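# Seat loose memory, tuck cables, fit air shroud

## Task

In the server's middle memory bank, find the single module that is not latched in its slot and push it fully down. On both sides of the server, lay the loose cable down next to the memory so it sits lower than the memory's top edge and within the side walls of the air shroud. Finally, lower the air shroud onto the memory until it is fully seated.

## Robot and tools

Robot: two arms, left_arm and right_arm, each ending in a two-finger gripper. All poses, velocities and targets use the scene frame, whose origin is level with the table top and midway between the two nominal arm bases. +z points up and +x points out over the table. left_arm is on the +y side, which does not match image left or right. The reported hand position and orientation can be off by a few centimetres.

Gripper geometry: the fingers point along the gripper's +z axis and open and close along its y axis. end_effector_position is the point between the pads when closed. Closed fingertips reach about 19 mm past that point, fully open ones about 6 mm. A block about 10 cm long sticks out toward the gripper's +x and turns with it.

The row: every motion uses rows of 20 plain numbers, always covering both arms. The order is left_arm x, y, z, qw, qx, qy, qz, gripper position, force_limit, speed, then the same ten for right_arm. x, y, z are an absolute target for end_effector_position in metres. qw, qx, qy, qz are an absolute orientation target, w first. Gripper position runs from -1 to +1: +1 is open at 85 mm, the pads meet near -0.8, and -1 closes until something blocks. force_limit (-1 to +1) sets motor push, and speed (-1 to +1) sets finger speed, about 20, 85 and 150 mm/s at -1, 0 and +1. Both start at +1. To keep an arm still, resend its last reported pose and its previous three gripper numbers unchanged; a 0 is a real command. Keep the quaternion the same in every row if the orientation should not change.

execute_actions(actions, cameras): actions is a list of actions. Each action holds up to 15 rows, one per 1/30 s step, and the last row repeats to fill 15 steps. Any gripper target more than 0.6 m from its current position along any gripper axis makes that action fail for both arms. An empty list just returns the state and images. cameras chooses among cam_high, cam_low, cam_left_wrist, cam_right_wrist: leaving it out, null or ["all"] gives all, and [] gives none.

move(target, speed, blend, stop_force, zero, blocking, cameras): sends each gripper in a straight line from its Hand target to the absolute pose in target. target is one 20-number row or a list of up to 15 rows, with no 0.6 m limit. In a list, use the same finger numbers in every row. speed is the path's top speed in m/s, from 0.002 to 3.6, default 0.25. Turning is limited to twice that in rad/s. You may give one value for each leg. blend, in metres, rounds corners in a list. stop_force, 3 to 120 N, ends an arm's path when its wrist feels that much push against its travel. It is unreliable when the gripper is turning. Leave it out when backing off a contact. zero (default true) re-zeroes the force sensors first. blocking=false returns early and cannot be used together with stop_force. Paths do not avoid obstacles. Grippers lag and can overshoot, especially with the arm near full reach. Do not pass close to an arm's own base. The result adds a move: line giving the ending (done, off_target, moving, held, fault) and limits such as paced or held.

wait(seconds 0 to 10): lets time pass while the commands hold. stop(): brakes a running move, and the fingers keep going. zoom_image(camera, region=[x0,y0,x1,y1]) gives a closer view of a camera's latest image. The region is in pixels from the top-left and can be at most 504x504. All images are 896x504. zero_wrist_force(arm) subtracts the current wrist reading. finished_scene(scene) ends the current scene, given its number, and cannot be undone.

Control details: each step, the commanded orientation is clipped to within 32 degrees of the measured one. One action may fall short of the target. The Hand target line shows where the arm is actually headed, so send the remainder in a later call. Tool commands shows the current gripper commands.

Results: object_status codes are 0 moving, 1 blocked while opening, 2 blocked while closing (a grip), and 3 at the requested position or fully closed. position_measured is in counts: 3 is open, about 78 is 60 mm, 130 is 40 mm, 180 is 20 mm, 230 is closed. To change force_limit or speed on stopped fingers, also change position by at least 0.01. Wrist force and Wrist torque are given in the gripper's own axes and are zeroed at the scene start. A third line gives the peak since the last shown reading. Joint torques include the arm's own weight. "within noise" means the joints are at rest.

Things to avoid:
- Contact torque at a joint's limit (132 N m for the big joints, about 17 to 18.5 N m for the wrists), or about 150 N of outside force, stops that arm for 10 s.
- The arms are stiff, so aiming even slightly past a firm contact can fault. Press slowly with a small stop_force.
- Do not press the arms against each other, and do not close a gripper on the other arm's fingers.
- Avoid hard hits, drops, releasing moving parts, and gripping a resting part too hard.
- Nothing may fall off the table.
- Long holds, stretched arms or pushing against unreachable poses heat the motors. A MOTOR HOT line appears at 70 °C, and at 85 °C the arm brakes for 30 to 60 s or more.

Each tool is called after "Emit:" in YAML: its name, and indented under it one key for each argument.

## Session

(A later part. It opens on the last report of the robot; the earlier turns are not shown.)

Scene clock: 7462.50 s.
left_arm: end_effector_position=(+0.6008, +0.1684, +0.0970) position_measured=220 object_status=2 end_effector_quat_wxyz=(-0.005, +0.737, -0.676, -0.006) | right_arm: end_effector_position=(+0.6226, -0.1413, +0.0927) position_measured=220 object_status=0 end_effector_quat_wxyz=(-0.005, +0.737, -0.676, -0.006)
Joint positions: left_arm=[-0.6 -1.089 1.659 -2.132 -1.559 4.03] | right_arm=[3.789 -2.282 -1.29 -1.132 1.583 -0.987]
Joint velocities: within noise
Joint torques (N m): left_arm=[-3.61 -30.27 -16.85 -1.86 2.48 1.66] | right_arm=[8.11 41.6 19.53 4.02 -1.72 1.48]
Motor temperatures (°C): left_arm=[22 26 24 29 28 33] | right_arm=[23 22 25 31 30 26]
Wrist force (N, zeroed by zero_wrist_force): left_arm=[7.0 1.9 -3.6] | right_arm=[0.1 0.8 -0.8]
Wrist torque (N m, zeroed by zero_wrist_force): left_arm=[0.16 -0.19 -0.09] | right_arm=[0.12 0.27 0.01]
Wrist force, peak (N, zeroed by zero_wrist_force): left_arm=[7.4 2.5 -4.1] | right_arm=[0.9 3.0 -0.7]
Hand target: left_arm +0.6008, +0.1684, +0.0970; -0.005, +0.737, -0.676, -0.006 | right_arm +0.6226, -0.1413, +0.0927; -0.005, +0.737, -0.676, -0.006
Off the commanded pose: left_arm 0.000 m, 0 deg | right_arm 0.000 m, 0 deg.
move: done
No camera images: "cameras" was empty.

Emit:
move:
  target: [0.6008, 0.1676, 0.1069, -0.01541, 0.73710, -0.67542, -0.01626, -1, -0.6, -1, 0.6226, -0.1418, 0.0930, -0.01541, 0.73710, -0.67542, -0.01626, -1, -0.6, -1]
  speed: 0.015
  cameras: []

Emit:
move:
  target: [0.6008, 0.1696, 0.1069, -0.01541, 0.73710, -0.67542, -0.01626, -1, -0.6, -1, 0.6226, -0.1398, 0.0930, -0.01541, 0.73710, -0.67542, -0.01626, -1, -0.6, -1]
  speed: 0.004
  stop_force: 8
  cameras: []

Scene clock: 7477.63 s.
left_arm: end_effector_position=(+0.6008, +0.1676, +0.1068) position_measured=220 object_status=2 end_effector_quat_wxyz=(-0.015, +0.737, -0.675, -0.016) end_effector_velocity=(+0.000, +0.001, +0.001) end_effector_angular_velocity=(+0.002, +0.000, +0.001) | right_arm: end_effector_position=(+0.6226, -0.1418, +0.0930) position_measured=220 object_status=2 end_effector_quat_wxyz=(-0.015, +0.737, -0.675, -0.016)
Joint positions: left_arm=[-0.611 -1.096 1.636 -2.083 -1.536 4.019] | right_arm=[3.78 -2.276 -1.304 -1.107 1.608 -0.995]
Joint velocities: left_arm=[0 -0.002 -0.001 0.005 0.001 -0.001] | right_arm=[within noise]
Joint torques (N m): left_arm=[-4.17 -55.48 -31.52 -0.12 3.04 -2.9] | right_arm=[-8.13 47.65 2.63 2.7 2.14 -2.21]
Motor temperatures (°C): left_arm=[22 26 24 29 28 33] | right_arm=[23 22 25 31 30 26]
Wrist force (N, zeroed by zero_wrist_force): left_arm=[5.8 3.6 1.7] | right_arm=[0.5 3.8 -22.5]
Wrist torque (N m, zeroed by zero_wrist_force): left_arm=[0.29 -0.27 -0.25] | right_arm=[0.20 0.32 -0.01]
Wrist force, peak (N, zeroed by zero_wrist_force): left_arm=[7.5 2.3 -4.5] | right_arm=[0.4 3.6 -22.6]
Hand target: left_arm +0.6008, +0.1676, +0.1069; -0.015, +0.737, -0.675, -0.016 | right_arm +0.6226, -0.1418, +0.0930; -0.015, +0.737, -0.675, -0.016
Off the commanded pose: left_arm 0.000 m, 0 deg | right_arm 0.000 m, 0 deg.
move: done
No camera images: "cameras" was empty.

Scene clock: 7479.07 s.
left_arm: end_effector_position=(+0.6008, +0.1696, +0.1069) position_measured=220 object_status=2 end_effector_quat_wxyz=(-0.015, +0.737, -0.675, -0.016) | right_arm: end_effector_position=(+0.6226, -0.1398, +0.0930) position_measured=220 object_status=2 end_effector_quat_wxyz=(-0.015, +0.737, -0.675, -0.016)
Joint positions: left_arm=[-0.608 -1.097 1.638 -2.084 -1.536 4.022] | right_arm=[3.782 -2.278 -1.301 -1.109 1.608 -0.993]
Joint velocities: within noise
Joint torques (N m): left_arm=[17.8 -56.47 -18.68 -2.94 3.96 1.96] | right_arm=[14.49 23.57 21.47 0.14 0.15 1.64]
Motor temperatures (°C): left_arm=[22 26 24 29 28 33] | right_arm=[23 22 25 31 30 26]
Wrist force (N, zeroed by zero_wrist_force): left_arm=[12.7 3.2 3.4] | right_arm=[7.8 4.5 -25.7]
Wrist torque (N m, zeroed by zero_wrist_force): left_arm=[0.24 -0.19 -0.20] | right_arm=[0.15 0.29 -0.01]
Wrist force, peak (N, zeroed by zero_wrist_force): left_arm=[13.0 3.9 3.6] | right_arm=[7.4 4.6 -26.3]
Hand target: left_arm +0.6008, +0.1696, +0.1069; -0.015, +0.737, -0.675, -0.016 | right_arm +0.6226, -0.1398, +0.0930; -0.015, +0.737, -0.675, -0.016
Off the commanded pose: left_arm 0.000 m, 0 deg | right_arm 0.000 m, 0 deg.
move: done
No camera images: "cameras" was empty.

Emit:
move:
  target: [0.6008, 0.1686, 0.1077, -0.01541, 0.73710, -0.67542, -0.01626, -1, -0.6, -1, 0.6226, -0.1408, 0.0938, -0.01541, 0.73710, -0.67542, -0.01626, -1, -0.6, -1]
  speed: 0.01
  cameras: ["cam_left_wrist"]

Emit:
zoom_image:
  camera: "cam_left_wrist"
  region: [500, 160, 780, 320]

Scene clock: 7491.07 s.
left_arm: end_effector_position=(+0.6008, +0.1687, +0.1077) position_measured=220 object_status=2 end_effector_quat_wxyz=(-0.015, +0.737, -0.675, -0.016) | right_arm: end_effector_position=(+0.6226, -0.1407, +0.0936) position_measured=220 object_status=2 end_effector_quat_wxyz=(-0.015, +0.737, -0.675, -0.016)
Joint positions: left_arm=[-0.609 -1.097 1.636 -2.081 -1.536 4.021] | right_arm=[3.781 -2.276 -1.302 -1.11 1.608 -0.994]
Joint velocities: within noise
Joint torques (N m): left_arm=[-5.9 -54.62 -29.85 -0.62 0.27 -2.21] | right_arm=[-8.37 61.59 11.34 0.1 0.04 -2.3]
Motor temperatures (°C): left_arm=[22 26 24 29 28 33] | right_arm=[23 22 25 31 30 26]
Wrist force (N, zeroed by zero_wrist_force): left_arm=[2.3 4.1 -0.8] | right_arm=[-1.5 0.3 -0.9]
Wrist torque (N m, zeroed by zero_wrist_force): left_arm=[0.17 -0.28 -0.18] | right_arm=[0.16 0.25 0.00]
Wrist force, peak (N, zeroed by zero_wrist_force): left_arm=[14.2 2.1 7.3] | right_arm=[7.5 4.8 -26.6]
Hand target: left_arm +0.6008, +0.1686, +0.1077; -0.015, +0.737, -0.675, -0.016 | right_arm +0.6226, -0.1408, +0.0938; -0.015, +0.737, -0.675, -0.016
Off the commanded pose: left_arm 0.000 m, 0 deg | right_arm 0.000 m, 0 deg.
move: done
camera_calibration:
cam_left_wrist: T_world_to_cam=[[-0.99242, -0.112614, -0.0491965, 0.635826], [-0.12283, 0.921597, 0.3682, -0.100503], [0.00387482, 0.371451, -0.928444, 0.163982], [0, 0, 0, 1]] pos_world=[0.618027, 0.103315, 0.220534]
Images, in order (width x height): cam_left_wrist 896x504.

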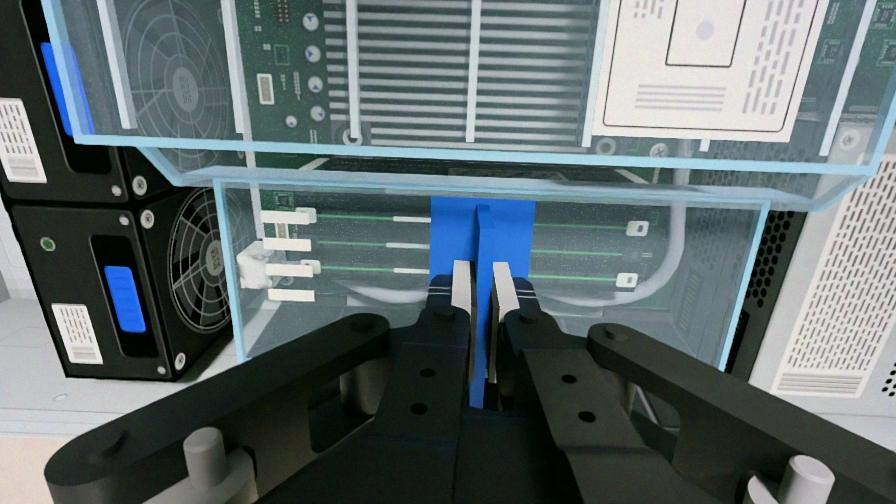

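Scaled by 1.800 from the camera's 896x504 image, which has a finer 1280x720 frame.

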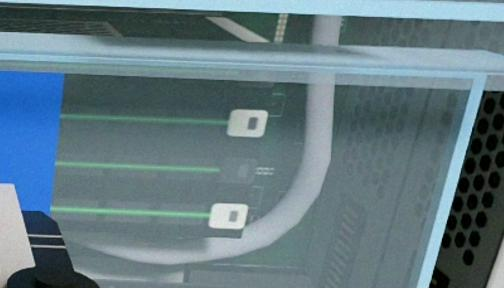

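Emit:
move:
  target:
    - [0.5992,0.1685,0.1072,-0.01507,0.73710,-0.67543,-0.01589,-1,-0.6,-1,0.6210,-0.1409,0.0936,-0.01507,0.73710,-0.67543,-0.01589,-1,-0.6,-1]
    - [0.6022,0.1685,0.1067,-0.01452,0.73712,-0.67544,-0.01531,-1,-0.6,-1,0.6240,-0.1409,0.0936,-0.01452,0.73712,-0.67544,-0.01531,-1,-0.6,-1]
    - [0.5992,0.1685,0.1062,-0.01397,0.73713,-0.67545,-0.01473,-1,-0.6,-1,0.6210,-0.1409,0.0936,-0.01397,0.73713,-0.67545,-0.01473,-1,-0.6,-1]
    - [0.6022,0.1685,0.1057,-0.01341,0.73714,-0.67546,-0.01414,-1,-0.6,-1,0.6240,-0.1409,0.0936,-0.01341,0.73714,-0.67546,-0.01414,-1,-0.6,-1]
    - [0.5992,0.1685,0.1052,-0.01285,0.73715,-0.67547,-0.01356,-1,-0.6,-1,0.6210,-0.1410,0.0936,-0.01285,0.73715,-0.67547,-0.01356,-1,-0.6,-1]
    - [0.6022,0.1685,0.1047,-0.01230,0.73716,-0.67548,-0.01298,-1,-0.6,-1,0.6240,-0.1410,0.0936,-0.01230,0.73716,-0.67548,-0.01298,-1,-0.6,-1]
    - [0.5992,0.1685,0.1042,-0.01174,0.73717,-0.67549,-0.01239,-1,-0.6,-1,0.6210,-0.1410,0.0936,-0.01174,0.73717,-0.67549,-0.01239,-1,-0.6,-1]
    - [0.6022,0.1685,0.1037,-0.01119,0.73718,-0.67550,-0.01181,-1,-0.6,-1,0.6240,-0.1410,0.0936,-0.01119,0.73718,-0.67550,-0.01181,-1,-0.6,-1]
  speed: 0.008
  stop_force: 22
  cameras: []

Scene clock: 7819.90 s.
left_arm: end_effector_position=(+0.6021, +0.1685, +0.1037) position_measured=220 object_status=2 end_effector_quat_wxyz=(-0.011, +0.737, -0.676, -0.012) | right_arm: end_effector_position=(+0.6240, -0.1410, +0.0936) position_measured=220 object_status=2 end_effector_quat_wxyz=(-0.011, +0.737, -0.676, -0.012)
Joint positions: left_arm=[-0.604 -1.092 1.641 -2.1 -1.545 4.026] | right_arm=[3.783 -2.281 -1.292 -1.122 1.598 -0.992]
Joint velocities: within noise
Joint torques (N m): left_arm=[12.23 -33.6 -29.35 -4.26 1.33 1.42] | right_arm=[-7 41.76 32.54 2.32 -1.78 -2.03]
Motor temperatures (°C): left_arm=[22 26 24 29 28 33] | right_arm=[23 22 25 31 30 26]
Wrist force (N, zeroed by zero_wrist_force): left_arm=[-3.1 25.8 -9.3] | right_arm=[5.1 10.1 -1.4]
Wrist torque (N m, zeroed by zero_wrist_force): left_arm=[0.04 -0.22 -0.11] | right_arm=[0.22 0.26 -0.04]
Wrist force, peak (N, zeroed by zero_wrist_force): left_arm=[-2.8 26.2 -10.0] | right_arm=[4.9 10.7 -1.8]
Hand target: left_arm +0.6021, +0.1685, +0.1037; -0.011, +0.737, -0.676, -0.012 | right_arm +0.6240, -0.1410, +0.0936; -0.011, +0.737, -0.676, -0.012
Off the commanded pose: left_arm 0.000 m, 0 deg | right_arm 0.000 m, 0 deg.
move: contact (left_arm)
No camera images: "cameras" was empty.

Emit:
move:
  target: [0.6000,0.1685,0.1037,-0.01119,0.73718,-0.67550,-0.01181,-1,-0.6,-1,0.6219,-0.1410,0.0936,-0.01119,0.73718,-0.67550,-0.01181,-1,-0.6,-1]
  speed: 0.008
  cameras: []

Emit:
move:
  target: [0.5980,0.1685,0.1037,-0.01119,0.73718,-0.67550,-0.01181,-1,-0.6,-1,0.6199,-0.1410,0.0936,-0.01119,0.73718,-0.67550,-0.01181,-1,-0.6,-1]
  speed: 0.004
  stop_force: 8
  cameras: ["cam_left_wrist"]

Emit:
zoom_image:
  camera: "cam_left_wrist"
  region: [540, 180, 740, 310]

Scene clock: 7829.50 s.
left_arm: end_effector_position=(+0.6001, +0.1685, +0.1037) position_measured=220 object_status=2 end_effector_quat_wxyz=(-0.011, +0.737, -0.675, -0.012) | right_arm: end_effector_position=(+0.6220, -0.1410, +0.0936) position_measured=220 object_status=2 end_effector_quat_wxyz=(-0.011, +0.737, -0.676, -0.012)
Joint positions: left_arm=[-0.606 -1.096 1.647 -2.102 -1.545 4.024] | right_arm=[3.785 -2.277 -1.299 -1.119 1.598 -0.991]
Joint velocities: within noise
Joint torques (N m): left_arm=[-6.91 -52.98 -17.82 -5.62 0.84 -2.11] | right_arm=[10.79 63.39 11.98 4.69 -1.75 1.75]
Motor temperatures (°C): left_arm=[22 26 24 29 28 33] | right_arm=[23 22 25 31 30 26]
Wrist force (N, zeroed by zero_wrist_force): left_arm=[1.3 5.1 -2.2] | right_arm=[0.1 0.6 0.5]
Wrist torque (N m, zeroed by zero_wrist_force): left_arm=[0.21 -0.30 -0.10] | right_arm=[0.05 0.24 0.01]
Wrist force, peak (N, zeroed by zero_wrist_force): left_arm=[-2.6 26.2 -10.5] | right_arm=[5.2 10.6 -1.6]
Hand target: left_arm +0.6000, +0.1685, +0.1037; -0.011, +0.737, -0.676, -0.012 | right_arm +0.6219, -0.1410, +0.0936; -0.011, +0.737, -0.676, -0.012
Off the commanded pose: left_arm 0.000 m, 0 deg | right_arm 0.000 m, 0 deg.
move: done
No camera images: "cameras" was empty.

Scene clock: 7831.57 s.
left_arm: end_effector_position=(+0.5983, +0.1685, +0.1037) position_measured=220 object_status=2 end_effector_quat_wxyz=(-0.011, +0.737, -0.676, -0.012) | right_arm: end_effector_position=(+0.6203, -0.1410, +0.0936) position_measured=220 object_status=2 end_effector_quat_wxyz=(-0.011, +0.737, -0.675, -0.012)
Joint positions: left_arm=[-0.608 -1.1 1.653 -2.104 -1.545 4.022] | right_arm=[3.786 -2.273 -1.305 -1.116 1.598 -0.989]
Joint velocities: within noise
Joint torques (N m): left_arm=[9.24 -31.57 -26.39 0.31 -1.08 1.95] | right_arm=[-8.21 40.85 26.21 0.47 2.23 -1.81]
Motor temperatures (°C): left_arm=[22 26 24 29 28 33] | right_arm=[23 22 25 31 30 26]
Wrist force (N, zeroed by zero_wrist_force): left_arm=[5.4 -1.2 -1.1] | right_arm=[-2.2 -3.3 -0.9]
Wrist torque (N m, zeroed by zero_wrist_force): left_arm=[0.39 -0.35 -0.16] | right_arm=[0.16 0.20 -0.03]
Wrist force, peak (N, zeroed by zero_wrist_force): left_arm=[7.0 -3.9 1.3] | right_arm=[-4.5 -9.8 3.4]
Hand target: left_arm +0.5983, +0.1685, +0.1037; -0.011, +0.737, -0.676, -0.012 | right_arm +0.6203, -0.1410, +0.0936; -0.011, +0.737, -0.675, -0.012
Off the commanded pose: left_arm 0.000 m, 0 deg | right_arm 0.000 m, 0 deg.
move: contact (left_arm, right_arm)
camera_calibration:
cam_left_wrist: T_world_to_cam=[[-0.99238, -0.113163, -0.0487397, 0.633063], [-0.12312, 0.92608, 0.356676, -0.09857], [0.00477446, 0.359959, -0.932956, 0.162325], [0, 0, 0, 1]] pos_world=[0.615328, 0.104492, 0.217455]
Images, in order (width x height): cam_left_wrist 896x504.

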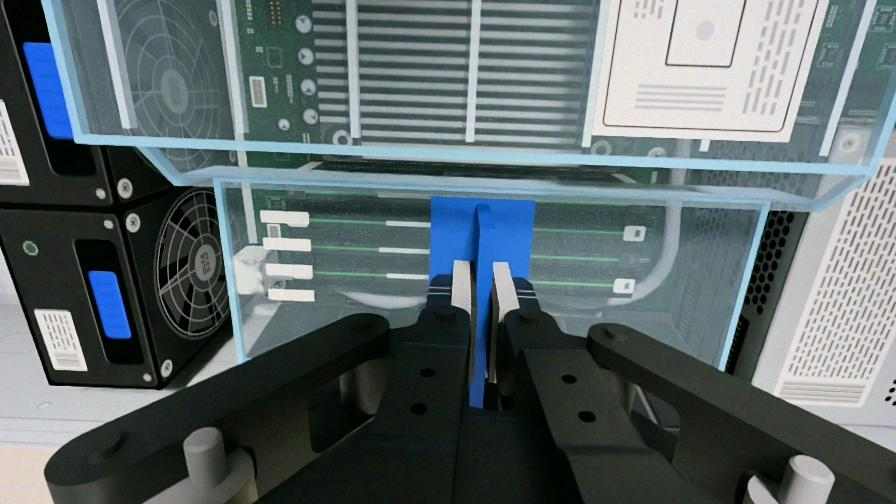

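Scaled by 2.520 from the camera's 896x504 image, which has a finer 1280x720 frame.

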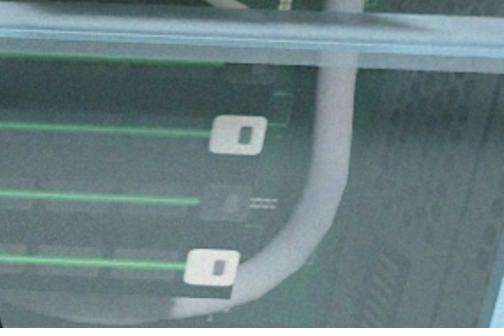

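Emit:
execute_actions:
  actions: []
  cameras: ["cam_low"]

Scene clock: 7867.00 s.
left_arm: end_effector_position=(+0.5983, +0.1685, +0.1037) position_measured=220 object_status=2 end_effector_quat_wxyz=(-0.011, +0.737, -0.676, -0.012) | right_arm: end_effector_position=(+0.6203, -0.1410, +0.0936) position_measured=220 object_status=2 end_effector_quat_wxyz=(-0.011, +0.737, -0.675, -0.012)
Joint positions: left_arm=[-0.608 -1.1 1.653 -2.104 -1.545 4.022] | right_arm=[3.786 -2.273 -1.305 -1.116 1.598 -0.989]
Joint velocities: within noise
Joint torques (N m): left_arm=[10.6 -31.62 -20.03 -0.78 -1.02 1.85] | right_arm=[-7.72 40.3 16.42 1.71 2.44 -1.62]
Motor temperatures (°C): left_arm=[22 26 24 29 28 33] | right_arm=[23 22 25 31 30 26]
Wrist force (N, zeroed by zero_wrist_force): left_arm=[5.4 -1.6 -0.8] | right_arm=[-2.2 -4.0 -0.3]
Wrist torque (N m, zeroed by zero_wrist_force): left_arm=[0.30 -0.36 -0.16] | right_arm=[0.12 0.20 -0.03]
Wrist force, peak (N, zeroed by zero_wrist_force): left_arm=[5.7 -1.5 -1.3] | right_arm=[-2.0 -4.1 -0.4]
Hand target: left_arm +0.5983, +0.1685, +0.1037; -0.011, +0.737, -0.676, -0.012 | right_arm +0.6203, -0.1410, +0.0936; -0.011, +0.737, -0.675, -0.012
Tool commands: left_gripper/position=-1.0 left_gripper/force_limit=-0.6 left_gripper/speed=-1.0 right_gripper/position=-1.0 right_gripper/force_limit=-0.6 right_gripper/speed=-1.0
Off the commanded pose: left_arm 0.000 m, 0 deg | right_arm 0.000 m, 0 deg.
Images, in order (width x height): cam_low 896x504.

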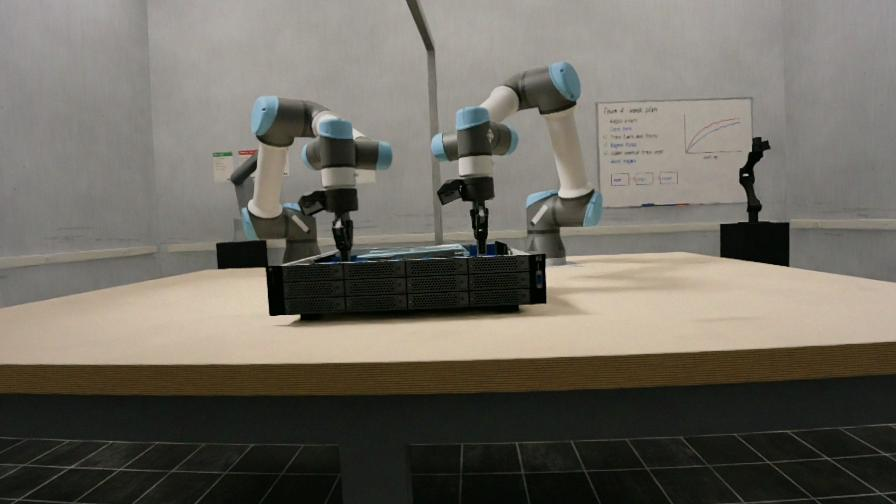

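Emit:
move:
  target:
    - [0.6008,0.1685,0.10345,-0.01091,0.73719,-0.67551,-0.01151,-1,-0.6,-1,0.6227,-0.1410,0.0936,-0.01091,0.73719,-0.67551,-0.01151,-1,-0.6,-1]
    - [0.5987,0.1685,0.1032,-0.01064,0.73719,-0.67551,-0.01122,-1,-0.6,-1,0.6206,-0.1410,0.0936,-0.01064,0.73719,-0.67551,-0.01122,-1,-0.6,-1]
    - [0.6008,0.1685,0.10295,-0.01036,0.7372,-0.67551,-0.01093,-1,-0.6,-1,0.6227,-0.1410,0.0936,-0.01036,0.7372,-0.67551,-0.01093,-1,-0.6,-1]
    - [0.5987,0.1685,0.1027,-0.01009,0.7372,-0.67552,-0.01064,-1,-0.6,-1,0.6206,-0.1410,0.0936,-0.01009,0.7372,-0.67552,-0.01064,-1,-0.6,-1]
    - [0.6008,0.1685,0.10245,-0.00981,0.7372,-0.67552,-0.01034,-1,-0.6,-1,0.6227,-0.1410,0.0936,-0.00981,0.7372,-0.67552,-0.01034,-1,-0.6,-1]
    - [0.5987,0.1685,0.1022,-0.00953,0.73721,-0.67552,-0.01005,-1,-0.6,-1,0.6206,-0.1411,0.0936,-0.00953,0.73721,-0.67552,-0.01005,-1,-0.6,-1]
    - [0.6008,0.1685,0.10195,-0.00925,0.73721,-0.67553,-0.00976,-1,-0.6,-1,0.6227,-0.1411,0.0936,-0.00925,0.73721,-0.67553,-0.00976,-1,-0.6,-1]
    - [0.5987,0.1685,0.1017,-0.00897,0.73722,-0.67553,-0.00946,-1,-0.6,-1,0.6206,-0.1411,0.0936,-0.00897,0.73722,-0.67553,-0.00946,-1,-0.6,-1]
    - [0.6008,0.1685,0.10145,-0.0087,0.73722,-0.67554,-0.00917,-1,-0.6,-1,0.6227,-0.1411,0.0936,-0.0087,0.73722,-0.67554,-0.00917,-1,-0.6,-1]
    - [0.5987,0.1685,0.1012,-0.00842,0.73723,-0.67554,-0.00888,-1,-0.6,-1,0.6206,-0.1411,0.0936,-0.00842,0.73723,-0.67554,-0.00888,-1,-0.6,-1]
    - [0.6008,0.1685,0.10095,-0.00814,0.73723,-0.67554,-0.00859,-1,-0.6,-1,0.6227,-0.1411,0.0936,-0.00814,0.73723,-0.67554,-0.00859,-1,-0.6,-1]
    - [0.5987,0.1685,0.1007,-0.00786,0.73723,-0.67555,-0.0083,-1,-0.6,-1,0.6206,-0.1411,0.0936,-0.00786,0.73723,-0.67555,-0.0083,-1,-0.6,-1]
    - [0.6008,0.1685,0.10045,-0.00759,0.73724,-0.67555,-0.008,-1,-0.6,-1,0.6227,-0.1411,0.0936,-0.00759,0.73724,-0.67555,-0.008,-1,-0.6,-1]
    - [0.5987,0.1685,0.1002,-0.00731,0.73724,-0.67555,-0.00771,-1,-0.6,-1,0.6206,-0.1411,0.0936,-0.00731,0.73724,-0.67555,-0.00771,-1,-0.6,-1]
    - [0.6008,0.1685,0.09995,-0.00704,0.73724,-0.67556,-0.00742,-1,-0.6,-1,0.6227,-0.1412,0.0936,-0.00704,0.73724,-0.67556,-0.00742,-1,-0.6,-1]
  speed: 0.01
  stop_force: 24
  cameras: ["cam_left_wrist"]

Scene clock: 7905.93 s.
left_arm: end_effector_position=(+0.6008, +0.1685, +0.1000) position_measured=220 object_status=2 end_effector_quat_wxyz=(-0.007, +0.737, -0.676, -0.007) | right_arm: end_effector_position=(+0.6227, -0.1412, +0.0936) position_measured=220 object_status=2 end_effector_quat_wxyz=(-0.007, +0.737, -0.676, -0.007)
Joint positions: left_arm=[-0.602 -1.092 1.654 -2.121 -1.555 4.029] | right_arm=[3.788 -2.28 -1.291 -1.13 1.588 -0.988]
Joint velocities: within noise
Joint torques (N m): left_arm=[14.32 -30.79 -29.57 -0.79 -0.93 1.84] | right_arm=[-8.26 41.65 29.39 0.4 -1.77 -2.08]
Motor temperatures (°C): left_arm=[22 26 24 29 28 33] | right_arm=[23 22 25 31 30 26]
Wrist force (N, zeroed by zero_wrist_force): left_arm=[3.9 5.9 -3.1] | right_arm=[-0.5 0.2 0.6]
Wrist torque (N m, zeroed by zero_wrist_force): left_arm=[0.11 -0.27 -0.03] | right_arm=[-0.02 0.20 -0.02]
Wrist force, peak (N, zeroed by zero_wrist_force): left_arm=[4.4 6.4 -3.4] | right_arm=[-2.4 -4.4 -0.5]
Hand target: left_arm +0.6008, +0.1685, +0.1000; -0.007, +0.737, -0.676, -0.007 | right_arm +0.6227, -0.1412, +0.0936; -0.007, +0.737, -0.676, -0.007
Off the commanded pose: left_arm 0.000 m, 0 deg | right_arm 0.000 m, 0 deg.
move: done
camera_calibration:
cam_left_wrist: T_world_to_cam=[[-0.99234, -0.113813, -0.0480417, 0.63545], [-0.12342, 0.930282, 0.34546, -0.0963295], [0.00537452, 0.348743, -0.937203, 0.160765], [0, 0, 0, 1]] pos_world=[0.61783, 0.105871, 0.214475]
Images, in order (width x height): cam_left_wrist 896x504.

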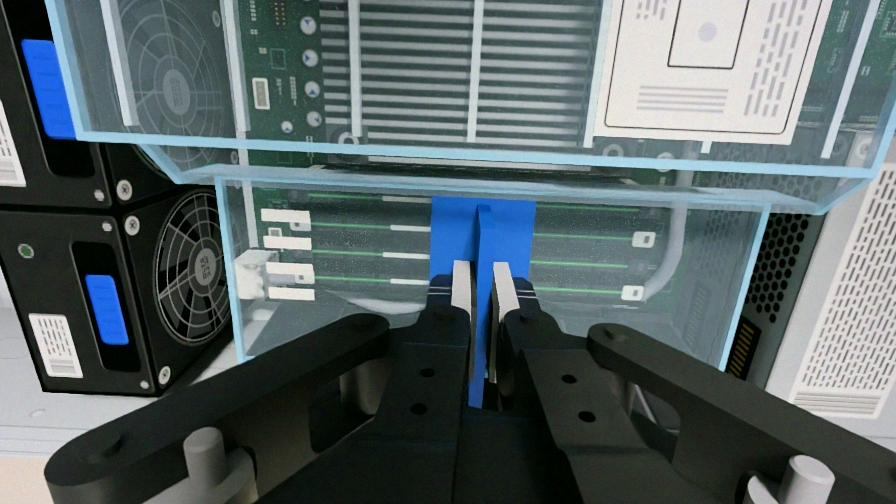

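Emit:
move:
  target:
    - [0.5987,0.1685,0.0997,-0.00676,0.73724,-0.67556,-0.00713,-1,-0.6,-1,0.6206,-0.1412,0.0936,-0.00676,0.73724,-0.67556,-0.00713,-1,-0.6,-1]
    - [0.6008,0.1685,0.09945,-0.00648,0.73725,-0.67556,-0.00684,-1,-0.6,-1,0.6227,-0.1412,0.0936,-0.00648,0.73725,-0.67556,-0.00684,-1,-0.6,-1]
    - [0.5987,0.1685,0.0992,-0.0062,0.73725,-0.67556,-0.00655,-1,-0.6,-1,0.6206,-0.1412,0.0936,-0.0062,0.73725,-0.67556,-0.00655,-1,-0.6,-1]
    - [0.6008,0.1685,0.09895,-0.00593,0.73725,-0.67557,-0.00625,-1,-0.6,-1,0.6227,-0.1412,0.0936,-0.00593,0.73725,-0.67557,-0.00625,-1,-0.6,-1]
    - [0.5987,0.1685,0.0987,-0.00565,0.73725,-0.67557,-0.00596,-1,-0.6,-1,0.6206,-0.1412,0.0936,-0.00565,0.73725,-0.67557,-0.00596,-1,-0.6,-1]
    - [0.6008,0.1685,0.09845,-0.00537,0.73726,-0.67557,-0.00567,-1,-0.6,-1,0.6227,-0.1412,0.0936,-0.00537,0.73726,-0.67557,-0.00567,-1,-0.6,-1]
    - [0.5987,0.1685,0.0982,-0.0051,0.73726,-0.67557,-0.00538,-1,-0.6,-1,0.6206,-0.1412,0.0936,-0.0051,0.73726,-0.67557,-0.00538,-1,-0.6,-1]
    - [0.6008,0.1685,0.09795,-0.00482,0.73726,-0.67557,-0.00508,-1,-0.6,-1,0.6227,-0.1412,0.0936,-0.00482,0.73726,-0.67557,-0.00508,-1,-0.6,-1]
    - [0.5987,0.1685,0.0977,-0.00454,0.73726,-0.67558,-0.00479,-1,-0.6,-1,0.6206,-0.1412,0.0936,-0.00454,0.73726,-0.67558,-0.00479,-1,-0.6,-1]
    - [0.6008,0.1685,0.09745,-0.00427,0.73727,-0.67558,-0.0045,-1,-0.6,-1,0.6227,-0.1412,0.0936,-0.00427,0.73727,-0.67558,-0.0045,-1,-0.6,-1]
    - [0.5987,0.1685,0.0972,-0.00399,0.73727,-0.67558,-0.00421,-1,-0.6,-1,0.6206,-0.1412,0.0936,-0.00399,0.73727,-0.67558,-0.00421,-1,-0.6,-1]
    - [0.6008,0.1685,0.09695,-0.00371,0.73727,-0.67558,-0.00392,-1,-0.6,-1,0.6227,-0.1412,0.0936,-0.00371,0.73727,-0.67558,-0.00392,-1,-0.6,-1]
    - [0.5987,0.1685,0.0967,-0.00343,0.73727,-0.67558,-0.00362,-1,-0.6,-1,0.6206,-0.1412,0.0936,-0.00343,0.73727,-0.67558,-0.00362,-1,-0.6,-1]
    - [0.6008,0.1685,0.09645,-0.00316,0.73727,-0.67558,-0.00333,-1,-0.6,-1,0.6227,-0.1412,0.0936,-0.00316,0.73727,-0.67558,-0.00333,-1,-0.6,-1]
    - [0.5987,0.1685,0.0962,-0.00288,0.73727,-0.67558,-0.00304,-1,-0.6,-1,0.6206,-0.1412,0.0936,-0.00288,0.73727,-0.67558,-0.00304,-1,-0.6,-1]
  speed: 0.01
  stop_force: 24
  cameras: ["cam_left_wrist"]

Scene clock: 7940.07 s.
left_arm: end_effector_position=(+0.5987, +0.1685, +0.0962) position_measured=220 object_status=2 end_effector_quat_wxyz=(-0.003, +0.737, -0.676, -0.003) | right_arm: end_effector_position=(+0.6206, -0.1412, +0.0936) position_measured=220 object_status=2 end_effector_quat_wxyz=(-0.003, +0.737, -0.676, -0.003)
Joint positions: left_arm=[-0.6 -1.093 1.67 -2.142 -1.564 4.031] | right_arm=[3.793 -2.278 -1.292 -1.137 1.578 -0.983]
Joint velocities: within noise
Joint torques (N m): left_arm=[-3.03 -51.19 -14.99 -3.07 -0.82 -2.2] | right_arm=[10.59 63.24 12.67 3.95 -1.81 1.82]
Motor temperatures (°C): left_arm=[22 26 24 29 28 33] | right_arm=[23 22 25 31 30 26]
Wrist force (N, zeroed by zero_wrist_force): left_arm=[8.9 2.2 -5.1] | right_arm=[-0.4 -0.5 0.2]
Wrist torque (N m, zeroed by zero_wrist_force): left_arm=[0.26 -0.33 0.00] | right_arm=[0.12 0.17 0.00]
Wrist force, peak (N, zeroed by zero_wrist_force): left_arm=[9.2 3.1 -7.1] | right_arm=[2.1 0.0 1.4]
Hand target: left_arm +0.5987, +0.1685, +0.0962; -0.003, +0.737, -0.676, -0.003 | right_arm +0.6206, -0.1412, +0.0936; -0.003, +0.737, -0.676, -0.003
Off the commanded pose: left_arm 0.000 m, 0 deg | right_arm 0.000 m, 0 deg.
move: done
camera_calibration:
cam_left_wrist: T_world_to_cam=[[-0.992298, -0.114404, -0.0475084, 0.633207], [-0.123722, 0.934396, 0.334061, -0.0946983], [0.00617391, 0.337365, -0.941354, 0.15911], [0, 0, 0, 1]] pos_world=[0.615631, 0.107249, 0.211496]
Images, in order (width x height): cam_left_wrist 896x504.

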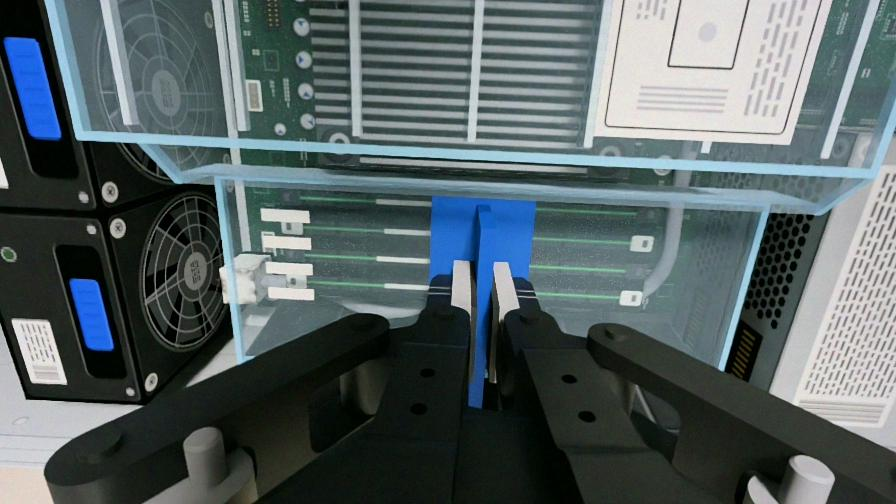

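Emit:
move:
  target:
    - [0.6008,0.1685,0.096,-0.00266,0.73727,-0.67559,-0.0028,-1,-0.6,-1,0.6227,-0.1412,0.0936,-0.00266,0.73727,-0.67559,-0.0028,-1,-0.6,-1]
    - [0.5987,0.1685,0.0958,-0.00244,0.73727,-0.67559,-0.00257,-1,-0.6,-1,0.6206,-0.1412,0.0936,-0.00244,0.73727,-0.67559,-0.00257,-1,-0.6,-1]
    - [0.6008,0.1685,0.0956,-0.00222,0.73728,-0.67559,-0.00234,-1,-0.6,-1,0.6227,-0.1412,0.0936,-0.00222,0.73728,-0.67559,-0.00234,-1,-0.6,-1]
    - [0.5987,0.1685,0.0954,-0.00199,0.73728,-0.67559,-0.0021,-1,-0.6,-1,0.6206,-0.1412,0.0936,-0.00199,0.73728,-0.67559,-0.0021,-1,-0.6,-1]
  speed: 0.01
  stop_force: 24
  cameras: ["cam_left_wrist"]

Scene clock: 7957.13 s.
left_arm: end_effector_position=(+0.5987, +0.1685, +0.0954) position_measured=220 object_status=2 end_effector_quat_wxyz=(-0.002, +0.737, -0.676, -0.002) | right_arm: end_effector_position=(+0.6206, -0.1412, +0.0936) position_measured=220 object_status=2 end_effector_quat_wxyz=(-0.002, +0.737, -0.676, -0.002)
Joint positions: left_arm=[-0.599 -1.092 1.671 -2.146 -1.566 4.032] | right_arm=[3.794 -2.278 -1.291 -1.14 1.576 -0.982]
Joint velocities: within noise
Joint torques (N m): left_arm=[-2.93 -49.35 -12.34 -2.72 -0.77 -2.17] | right_arm=[11.45 63.59 12.47 3.95 -1.48 1.75]
Motor temperatures (°C): left_arm=[22 26 24 29 28 33] | right_arm=[23 22 25 31 30 26]
Wrist force (N, zeroed by zero_wrist_force): left_arm=[8.7 2.0 -8.0] | right_arm=[0.5 -1.3 1.2]
Wrist torque (N m, zeroed by zero_wrist_force): left_arm=[0.24 -0.34 0.00] | right_arm=[0.08 0.12 0.01]
Wrist force, peak (N, zeroed by zero_wrist_force): left_arm=[9.3 6.2 -9.1] | right_arm=[4.2 0.6 1.1]
Hand target: left_arm +0.5987, +0.1685, +0.0954; -0.002, +0.737, -0.676, -0.002 | right_arm +0.6206, -0.1412, +0.0936; -0.002, +0.737, -0.676, -0.002
Off the commanded pose: left_arm 0.000 m, 0 deg | right_arm 0.000 m, 0 deg.
move: done
camera_calibration:
cam_left_wrist: T_world_to_cam=[[-0.992296, -0.114464, -0.0474043, 0.633191], [-0.123728, 0.935257, 0.331641, -0.0943204], [0.00637411, 0.334951, -0.942214, 0.158674], [0, 0, 0, 1]] pos_world=[0.615632, 0.107544, 0.210801]
Images, in order (width x height): cam_left_wrist 896x504.

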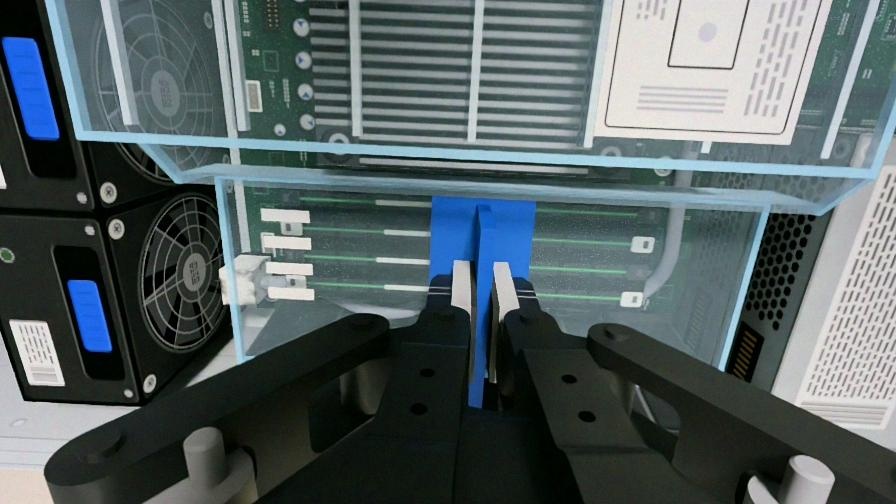

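Emit:
move:
  target:
    - [0.6008,0.1685,0.0951,-0.00166,0.73728,-0.67559,-0.00175,-1,-0.6,-1,0.6227,-0.1412,0.0936,-0.00166,0.73728,-0.67559,-0.00175,-1,-0.6,-1]
    - [0.5987,0.1685,0.0949,-0.00144,0.73728,-0.67559,-0.00152,-1,-0.6,-1,0.6206,-0.1412,0.0936,-0.00144,0.73728,-0.67559,-0.00152,-1,-0.6,-1]
    - [0.6008,0.1685,0.0947,-0.00122,0.73728,-0.67559,-0.00129,-1,-0.6,-1,0.6227,-0.1412,0.0936,-0.00122,0.73728,-0.67559,-0.00129,-1,-0.6,-1]
    - [0.5987,0.1685,0.0945,-0.001,0.73728,-0.67559,-0.00105,-1,-0.6,-1,0.6206,-0.1412,0.0936,-0.001,0.73728,-0.67559,-0.00105,-1,-0.6,-1]
  speed: 0.01
  stop_force: 24
  cameras: ["cam_left_wrist"]

Scene clock: 7971.10 s.
left_arm: end_effector_position=(+0.5987, +0.1685, +0.0945) position_measured=220 object_status=2 end_effector_quat_wxyz=(-0.001, +0.737, -0.676, -0.001) | right_arm: end_effector_position=(+0.6206, -0.1412, +0.0936) position_measured=220 object_status=2 end_effector_quat_wxyz=(-0.001, +0.737, -0.676, -0.001)
Joint positions: left_arm=[-0.598 -1.092 1.674 -2.151 -1.569 4.033] | right_arm=[3.794 -2.279 -1.29 -1.142 1.573 -0.982]
Joint velocities: within noise
Joint torques (N m): left_arm=[-3.59 -45.58 -9.76 -1.96 -0.96 -2.13] | right_arm=[12.23 65.42 13.05 3.69 -1.29 1.7]
Motor temperatures (°C): left_arm=[22 26 24 29 28 33] | right_arm=[23 22 25 31 30 26]
Wrist force (N, zeroed by zero_wrist_force): left_arm=[7.6 0.9 -15.1] | right_arm=[0.7 -3.5 2.7]
Wrist torque (N m, zeroed by zero_wrist_force): left_arm=[0.15 -0.40 0.00] | right_arm=[-0.01 0.09 -0.01]
Wrist force, peak (N, zeroed by zero_wrist_force): left_arm=[8.7 5.1 -14.1] | right_arm=[0.4 -3.8 3.7]
Hand target: left_arm +0.5987, +0.1685, +0.0945; -0.001, +0.737, -0.676, -0.001 | right_arm +0.6206, -0.1412, +0.0936; -0.001, +0.737, -0.676, -0.001
Off the commanded pose: left_arm 0.000 m, 0 deg | right_arm 0.000 m, 0 deg.
move: done
camera_calibration:
cam_left_wrist: T_world_to_cam=[[-0.992283, -0.114621, -0.0472964, 0.633091], [-0.123821, 0.936194, 0.328952, -0.0939503], [0.00657377, 0.332269, -0.943162, 0.158253], [0, 0, 0, 1]] pos_world=[0.615532, 0.107939, 0.210106]
Images, in order (width x height): cam_left_wrist 896x504.

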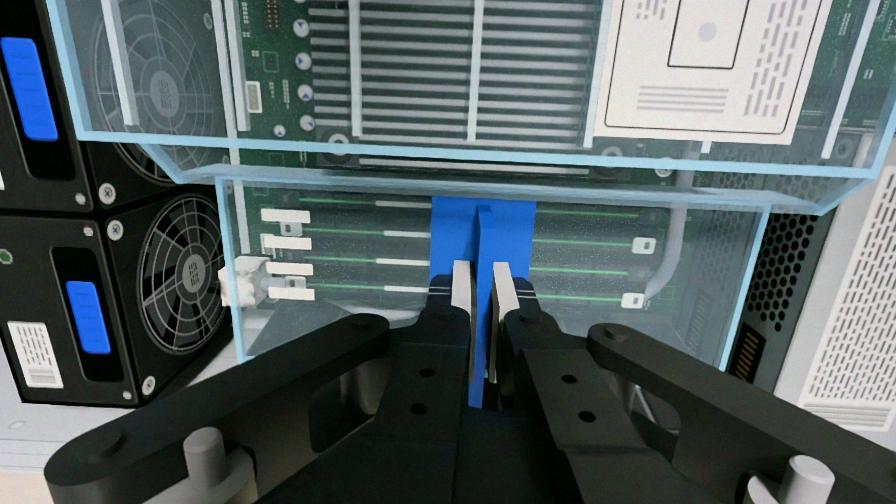

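Emit:
zoom_image:
  camera: "cam_left_wrist"
  region: [180, 170, 480, 370]

Scaled by 1.680 from the camera's 896x504 image, which has a finer 1280x720 frame.

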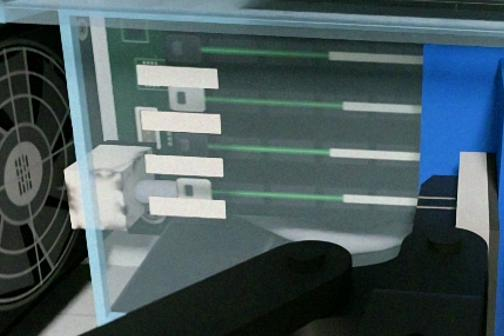

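Emit:
zoom_image:
  camera: "cam_left_wrist"
  region: [580, 170, 800, 400]

Scaled by 2.191 from the camera's 896x504 image, which has a finer 1280x720 frame.

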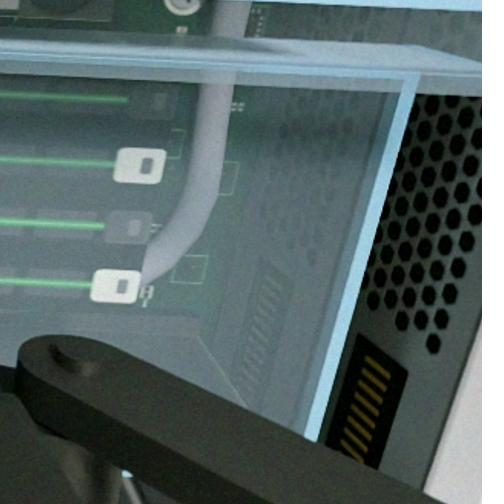

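Emit:
move:
  target:
    - [0.6008,0.1685,0.0943,-0.00078,0.73728,-0.67559,-0.00082,-1,-0.6,-1,0.6227,-0.1412,0.0936,-0.00078,0.73728,-0.67559,-0.00082,-1,-0.6,-1]
    - [0.5987,0.1685,0.0941,-0.00055,0.73728,-0.67559,-0.00058,-1,-0.6,-1,0.6206,-0.1412,0.0936,-0.00055,0.73728,-0.67559,-0.00058,-1,-0.6,-1]
    - [0.6008,0.1685,0.0940,-0.00044,0.73728,-0.67559,-0.00047,-1,-0.6,-1,0.6227,-0.1412,0.0936,-0.00044,0.73728,-0.67559,-0.00047,-1,-0.6,-1]
    - [0.5987,0.1685,0.0939,-0.00033,0.73728,-0.67559,-0.00035,-1,-0.6,-1,0.6206,-0.1412,0.0936,-0.00033,0.73728,-0.67559,-0.00035,-1,-0.6,-1]
  speed: 0.008
  stop_force: 26
  cameras: ["cam_left_wrist"]

Scene clock: 8017.93 s.
left_arm: end_effector_position=(+0.5987, +0.1685, +0.0939) position_measured=220 object_status=2 end_effector_quat_wxyz=(+0.000, +0.737, -0.676, +0.000) | right_arm: end_effector_position=(+0.6206, -0.1412, +0.0936) position_measured=220 object_status=2 end_effector_quat_wxyz=(+0.000, +0.737, -0.676, +0.000)
Joint positions: left_arm=[-0.597 -1.091 1.675 -2.154 -1.57 4.033] | right_arm=[3.795 -2.279 -1.289 -1.144 1.572 -0.981]
Joint velocities: within noise
Joint torques (N m): left_arm=[-4.52 -44.44 -8.5 -1.71 -1.25 -2.21] | right_arm=[12.62 67.71 11.53 3.32 -0.58 1.78]
Motor temperatures (°C): left_arm=[22 26 24 29 28 33] | right_arm=[23 22 25 31 30 26]
Wrist force (N, zeroed by zero_wrist_force): left_arm=[7.1 -0.2 -16.7] | right_arm=[-0.5 -6.9 6.2]
Wrist torque (N m, zeroed by zero_wrist_force): left_arm=[0.04 -0.39 0.00] | right_arm=[-0.16 0.14 -0.02]
Wrist force, peak (N, zeroed by zero_wrist_force): left_arm=[7.0 0.2 -17.6] | right_arm=[-0.4 -7.1 6.0]
Hand target: left_arm +0.5987, +0.1685, +0.0939; +0.000, +0.737, -0.676, +0.000 | right_arm +0.6206, -0.1412, +0.0936; +0.000, +0.737, -0.676, +0.000
Off the commanded pose: left_arm 0.000 m, 0 deg | right_arm 0.000 m, 0 deg.
move: done
camera_calibration:
cam_left_wrist: T_world_to_cam=[[-0.992282, -0.114683, -0.0471702, 0.63307], [-0.123825, 0.936831, 0.327132, -0.0936561], [0.00667407, 0.330448, -0.943801, 0.157988], [0, 0, 0, 1]] pos_world=[0.615532, 0.108135, 0.209609]
Images, in order (width x height): cam_left_wrist 896x504.

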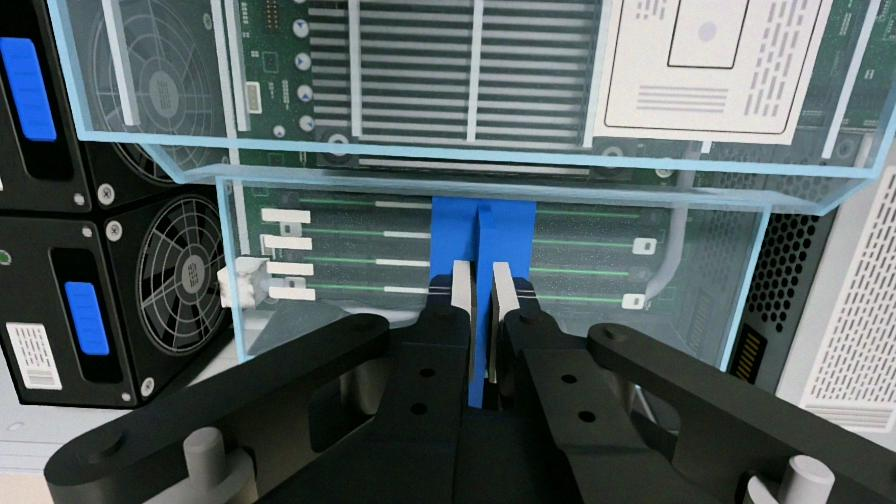

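Emit:
move:
  target:
    - [0.6008,0.1685,0.0936,0,0.73728,-0.67559,0,-1,-0.6,-1,0.6227,-0.1412,0.0935,0,0.73728,-0.67559,0,-1,-0.6,-1]
    - [0.5987,0.1685,0.0934,0,0.73728,-0.67559,0,-1,-0.6,-1,0.6206,-0.1412,0.0934,0,0.73728,-0.67559,0,-1,-0.6,-1]
    - [0.6008,0.1685,0.0932,0,0.73728,-0.67559,0,-1,-0.6,-1,0.6227,-0.1412,0.0932,0,0.73728,-0.67559,0,-1,-0.6,-1]
    - [0.5987,0.1685,0.0930,0,0.73728,-0.67559,0,-1,-0.6,-1,0.6206,-0.1412,0.0930,0,0.73728,-0.67559,0,-1,-0.6,-1]
  speed: 0.008
  stop_force: 26
  cameras: ["cam_left_wrist"]

Scene clock: 8034.57 s.
left_arm: end_effector_position=(+0.5987, +0.1685, +0.0930) position_measured=220 object_status=2 end_effector_quat_wxyz=(+0.000, +0.737, -0.676, +0.000) | right_arm: end_effector_position=(+0.6206, -0.1412, +0.0930) position_measured=220 object_status=2 end_effector_quat_wxyz=(+0.000, +0.737, -0.676, +0.000)
Joint positions: left_arm=[-0.597 -1.09 1.676 -2.157 -1.571 4.034] | right_arm=[3.795 -2.28 -1.289 -1.143 1.571 -0.981]
Joint velocities: within noise
Joint torques (N m): left_arm=[-4.89 -51.7 -15.19 -3.75 -0.94 -2.2] | right_arm=[10.68 64.71 11.7 3.45 -0.76 1.72]
Motor temperatures (°C): left_arm=[22 26 24 29 28 33] | right_arm=[23 22 25 31 30 26]
Wrist force (N, zeroed by zero_wrist_force): left_arm=[5.4 1.9 -4.7] | right_arm=[-1.5 -2.5 1.7]
Wrist torque (N m, zeroed by zero_wrist_force): left_arm=[0.25 -0.31 -0.04] | right_arm=[0.09 0.16 0.01]
Wrist force, peak (N, zeroed by zero_wrist_force): left_arm=[-0.9 8.5 -22.9] | right_arm=[-0.4 -7.1 6.2]
Hand target: left_arm +0.5987, +0.1685, +0.0930; +0.000, +0.737, -0.676, +0.000 | right_arm +0.6206, -0.1412, +0.0930; +0.000, +0.737, -0.676, +0.000
Off the commanded pose: left_arm 0.000 m, 0 deg | right_arm 0.000 m, 0 deg.
move: done
camera_calibration:
cam_left_wrist: T_world_to_cam=[[-0.992281, -0.114696, -0.0471556, 0.633041], [-0.123827, 0.937145, 0.326232, -0.0933318], [0.006774, 0.329553, -0.944113, 0.157303], [0, 0, 0, 1]] pos_world=[0.615532, 0.108233, 0.208811]
Images, in order (width x height): cam_left_wrist 896x504.

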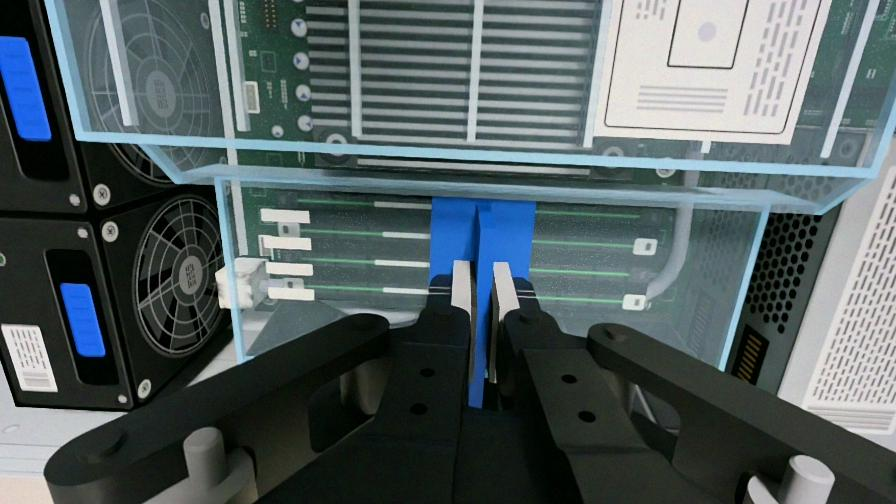

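Emit:
move:
  target:
    - [0.6004,0.1685,0.0928,0,0.73728,-0.67559,0,-1,-0.6,-1,0.6223,-0.1412,0.0928,0,0.73728,-0.67559,0,-1,-0.6,-1]
    - [0.5990,0.1685,0.0926,0,0.73728,-0.67559,0,-1,-0.6,-1,0.6209,-0.1412,0.0926,0,0.73728,-0.67559,0,-1,-0.6,-1]
    - [0.6000,0.1685,0.0924,0,0.73728,-0.67559,0,-1,-0.6,-1,0.6219,-0.1412,0.0924,0,0.73728,-0.67559,0,-1,-0.6,-1]
  speed: 0.008
  stop_force: 26
  cameras: ["cam_left_wrist"]

Scene clock: 8046.23 s.
left_arm: end_effector_position=(+0.6000, +0.1685, +0.0924) position_measured=220 object_status=2 end_effector_quat_wxyz=(+0.000, +0.737, -0.676, +0.000) | right_arm: end_effector_position=(+0.6219, -0.1412, +0.0924) position_measured=220 object_status=2 end_effector_quat_wxyz=(+0.000, +0.737, -0.676, +0.000)
Joint positions: left_arm=[-0.596 -1.087 1.673 -2.157 -1.571 4.035] | right_arm=[3.794 -2.283 -1.285 -1.144 1.571 -0.982]
Joint velocities: within noise
Joint torques (N m): left_arm=[11.17 -33.91 -32.9 -3.87 -0.47 1.91] | right_arm=[-8.57 40.54 29.94 0.77 2.15 -2.12]
Motor temperatures (°C): left_arm=[22 26 24 29 28 33] | right_arm=[23 22 25 31 30 26]
Wrist force (N, zeroed by zero_wrist_force): left_arm=[-0.7 7.6 2.6] | right_arm=[0.1 1.6 -1.7]
Wrist torque (N m, zeroed by zero_wrist_force): left_arm=[0.17 -0.22 -0.03] | right_arm=[-0.02 0.30 -0.01]
Wrist force, peak (N, zeroed by zero_wrist_force): left_arm=[2.5 7.1 -6.8] | right_arm=[-1.6 -2.7 2.1]
Hand target: left_arm +0.6000, +0.1685, +0.0924; +0.000, +0.737, -0.676, +0.000 | right_arm +0.6219, -0.1412, +0.0924; +0.000, +0.737, -0.676, +0.000
Off the commanded pose: left_arm 0.000 m, 0 deg | right_arm 0.000 m, 0 deg.
move: done
camera_calibration:
cam_left_wrist: T_world_to_cam=[[-0.992268, -0.114798, -0.0471783, 0.634311], [-0.123929, 0.937163, 0.326139, -0.0928951], [0.00677374, 0.329464, -0.944144, 0.156744], [0, 0, 0, 1]] pos_world=[0.616832, 0.108234, 0.208211]
Images, in order (width x height): cam_left_wrist 896x504.

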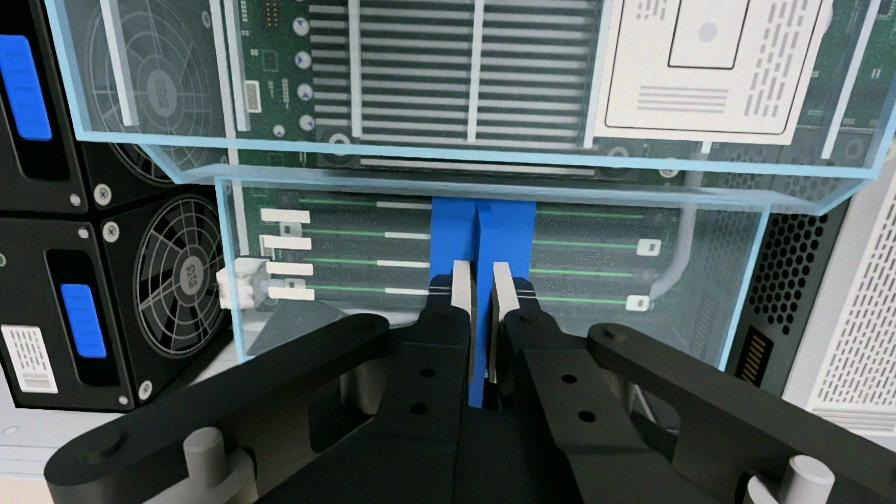

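Emit:
move:
  target:
    - [0.5992,0.1685,0.0921,0,0.73728,-0.67559,0,-1,-0.6,-1,0.6211,-0.1412,0.0921,0,0.73728,-0.67559,0,-1,-0.6,-1]
    - [0.6002,0.1685,0.0918,0,0.73728,-0.67559,0,-1,-0.6,-1,0.6221,-0.1412,0.0918,0,0.73728,-0.67559,0,-1,-0.6,-1]
    - [0.5996,0.1685,0.0915,0,0.73728,-0.67559,0,-1,-0.6,-1,0.6215,-0.1412,0.0915,0,0.73728,-0.67559,0,-1,-0.6,-1]
  speed: 0.006
  stop_force: 22
  cameras: ["cam_left_wrist"]

Scene clock: 8054.47 s.
left_arm: end_effector_position=(+0.5996, +0.1685, +0.0915) position_measured=220 object_status=2 end_effector_quat_wxyz=(+0.000, +0.737, -0.676, +0.000) | right_arm: end_effector_position=(+0.6215, -0.1412, +0.0915) position_measured=220 object_status=2 end_effector_quat_wxyz=(+0.000, +0.737, -0.676, +0.000)
Joint positions: left_arm=[-0.596 -1.086 1.675 -2.159 -1.571 4.034] | right_arm=[3.794 -2.283 -1.287 -1.142 1.571 -0.981]
Joint velocities: within noise
Joint torques (N m): left_arm=[-7.43 -33.34 -20.44 -5.82 1.49 -2.26] | right_arm=[10.91 45.8 6.07 3.18 2.01 1.74]
Motor temperatures (°C): left_arm=[22 26 24 29 28 33] | right_arm=[23 22 25 31 30 26]
Wrist force (N, zeroed by zero_wrist_force): left_arm=[0.3 4.4 1.2] | right_arm=[1.5 4.0 -18.0]
Wrist torque (N m, zeroed by zero_wrist_force): left_arm=[0.40 -0.25 -0.02] | right_arm=[0.34 0.31 0.01]
Wrist force, peak (N, zeroed by zero_wrist_force): left_arm=[-0.7 7.5 3.5] | right_arm=[1.5 4.0 -18.0]
Hand target: left_arm +0.5996, +0.1685, +0.0915; +0.000, +0.737, -0.676, +0.000 | right_arm +0.6215, -0.1412, +0.0915; +0.000, +0.737, -0.676, +0.000
Off the commanded pose: left_arm 0.000 m, 0 deg | right_arm 0.000 m, 0 deg.
move: done
camera_calibration:
cam_left_wrist: T_world_to_cam=[[-0.992281, -0.114729, -0.0470618, 0.633848], [-0.123827, 0.93714, 0.326243, -0.0927331], [0.00667401, 0.329553, -0.944114, 0.155942], [0, 0, 0, 1]] pos_world=[0.616432, 0.108233, 0.207311]
Images, in order (width x height): cam_left_wrist 896x504.

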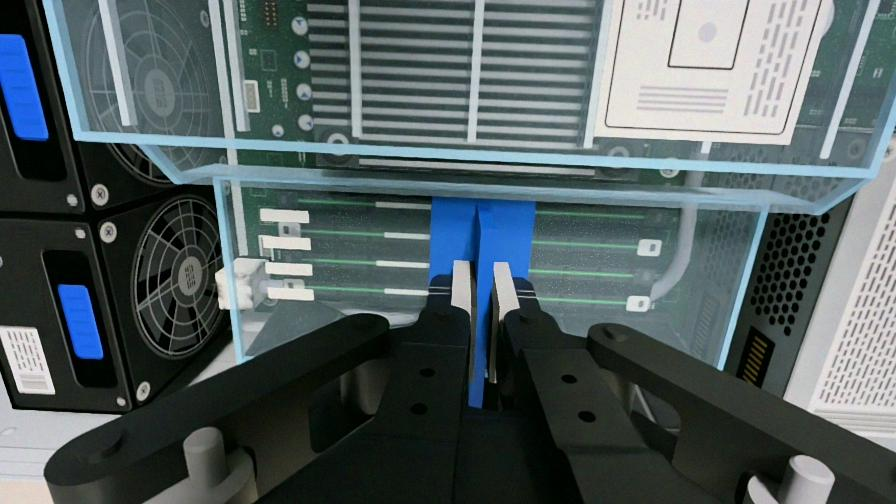

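Emit:
move:
  target:
    - [0.5996,0.1685,0.0914,0.00044,0.73728,-0.67559,0.00047,-1,-0.6,-1,0.6215,-0.1412,0.0918,0.00044,0.73728,-0.67559,0.00047,-1,-0.6,-1]
    - [0.6000,0.1685,0.0911,0.00078,0.73728,-0.67559,0.00082,-1,-0.6,-1,0.6219,-0.1412,0.0918,0.00078,0.73728,-0.67559,0.00082,-1,-0.6,-1]
    - [0.5996,0.1685,0.0908,0.00111,0.73728,-0.67559,0.00117,-1,-0.6,-1,0.6215,-0.1412,0.0918,0.00111,0.73728,-0.67559,0.00117,-1,-0.6,-1]
  speed: 0.005
  stop_force: 18
  cameras: []

Scene clock: 8066.77 s.
left_arm: end_effector_position=(+0.5996, +0.1685, +0.0908) position_measured=220 object_status=2 end_effector_quat_wxyz=(+0.001, +0.737, -0.676, +0.001) | right_arm: end_effector_position=(+0.6215, -0.1412, +0.0918) position_measured=220 object_status=2 end_effector_quat_wxyz=(+0.001, +0.737, -0.676, +0.001)
Joint positions: left_arm=[-0.595 -1.086 1.677 -2.164 -1.573 4.035] | right_arm=[3.795 -2.284 -1.285 -1.145 1.568 -0.981]
Joint velocities: within noise
Joint torques (N m): left_arm=[10.7 -53.56 -20.31 -5.7 -1.7 1.95] | right_arm=[8.94 62.29 12.13 0.03 -1.63 1.66]
Motor temperatures (°C): left_arm=[22 26 24 29 28 33] | right_arm=[23 22 25 31 30 26]
Wrist force (N, zeroed by zero_wrist_force): left_arm=[0.4 5.5 -2.6] | right_arm=[-1.8 -0.5 -1.8]
Wrist torque (N m, zeroed by zero_wrist_force): left_arm=[0.28 -0.23 0.01] | right_arm=[0.26 0.28 0.04]
Wrist force, peak (N, zeroed by zero_wrist_force): left_arm=[-0.3 7.0 -0.9] | right_arm=[1.3 4.0 -18.1]
Hand target: left_arm +0.5996, +0.1685, +0.0908; +0.001, +0.737, -0.676, +0.001 | right_arm +0.6215, -0.1412, +0.0918; +0.001, +0.737, -0.676, +0.001
Off the commanded pose: left_arm 0.000 m, 0 deg | right_arm 0.000 m, 0 deg.
move: done
No camera images: "cameras" was empty.

Emit:
move:
  target:
    - [0.6000,0.1685,0.0905,0.00144,0.73728,-0.67559,0.00152,-1,-0.6,-1,0.6219,-0.1412,0.0918,0.00144,0.73728,-0.67559,0.00152,-1,-0.6,-1]
    - [0.5996,0.1685,0.0902,0.00177,0.73728,-0.67559,0.00187,-1,-0.6,-1,0.6215,-0.1412,0.0918,0.00177,0.73728,-0.67559,0.00187,-1,-0.6,-1]
    - [0.6000,0.1685,0.0899,0.00211,0.73728,-0.67559,0.00222,-1,-0.6,-1,0.6219,-0.1412,0.0918,0.00211,0.73728,-0.67559,0.00222,-1,-0.6,-1]
  speed: 0.005
  stop_force: 18
  cameras: []

Scene clock: 8079.40 s.
left_arm: end_effector_position=(+0.6000, +0.1685, +0.0899) position_measured=220 object_status=2 end_effector_quat_wxyz=(+0.002, +0.737, -0.676, +0.002) | right_arm: end_effector_position=(+0.6219, -0.1412, +0.0918) position_measured=220 object_status=2 end_effector_quat_wxyz=(+0.002, +0.737, -0.676, +0.002)
Joint positions: left_arm=[-0.594 -1.084 1.678 -2.168 -1.576 4.037] | right_arm=[3.796 -2.285 -1.283 -1.148 1.566 -0.98]
Joint velocities: within noise
Joint torques (N m): left_arm=[10.87 -28.61 -20.07 -6.18 -1.68 1.8] | right_arm=[9.48 41.77 30.2 0.42 -1.71 1.58]
Motor temperatures (°C): left_arm=[22 26 24 29 28 33] | right_arm=[23 22 25 31 30 26]
Wrist force (N, zeroed by zero_wrist_force): left_arm=[-1.7 7.6 -6.5] | right_arm=[-0.6 0.9 -0.3]
Wrist torque (N m, zeroed by zero_wrist_force): left_arm=[0.24 -0.17 0.02] | right_arm=[0.26 0.39 0.07]
Wrist force, peak (N, zeroed by zero_wrist_force): left_arm=[-1.8 7.5 -7.3] | right_arm=[-2.2 -0.7 -2.3]
Hand target: left_arm +0.6000, +0.1685, +0.0899; +0.002, +0.737, -0.676, +0.002 | right_arm +0.6219, -0.1412, +0.0918; +0.002, +0.737, -0.676, +0.002
Off the commanded pose: left_arm 0.000 m, 0 deg | right_arm 0.000 m, 0 deg.
move: done
No camera images: "cameras" was empty.


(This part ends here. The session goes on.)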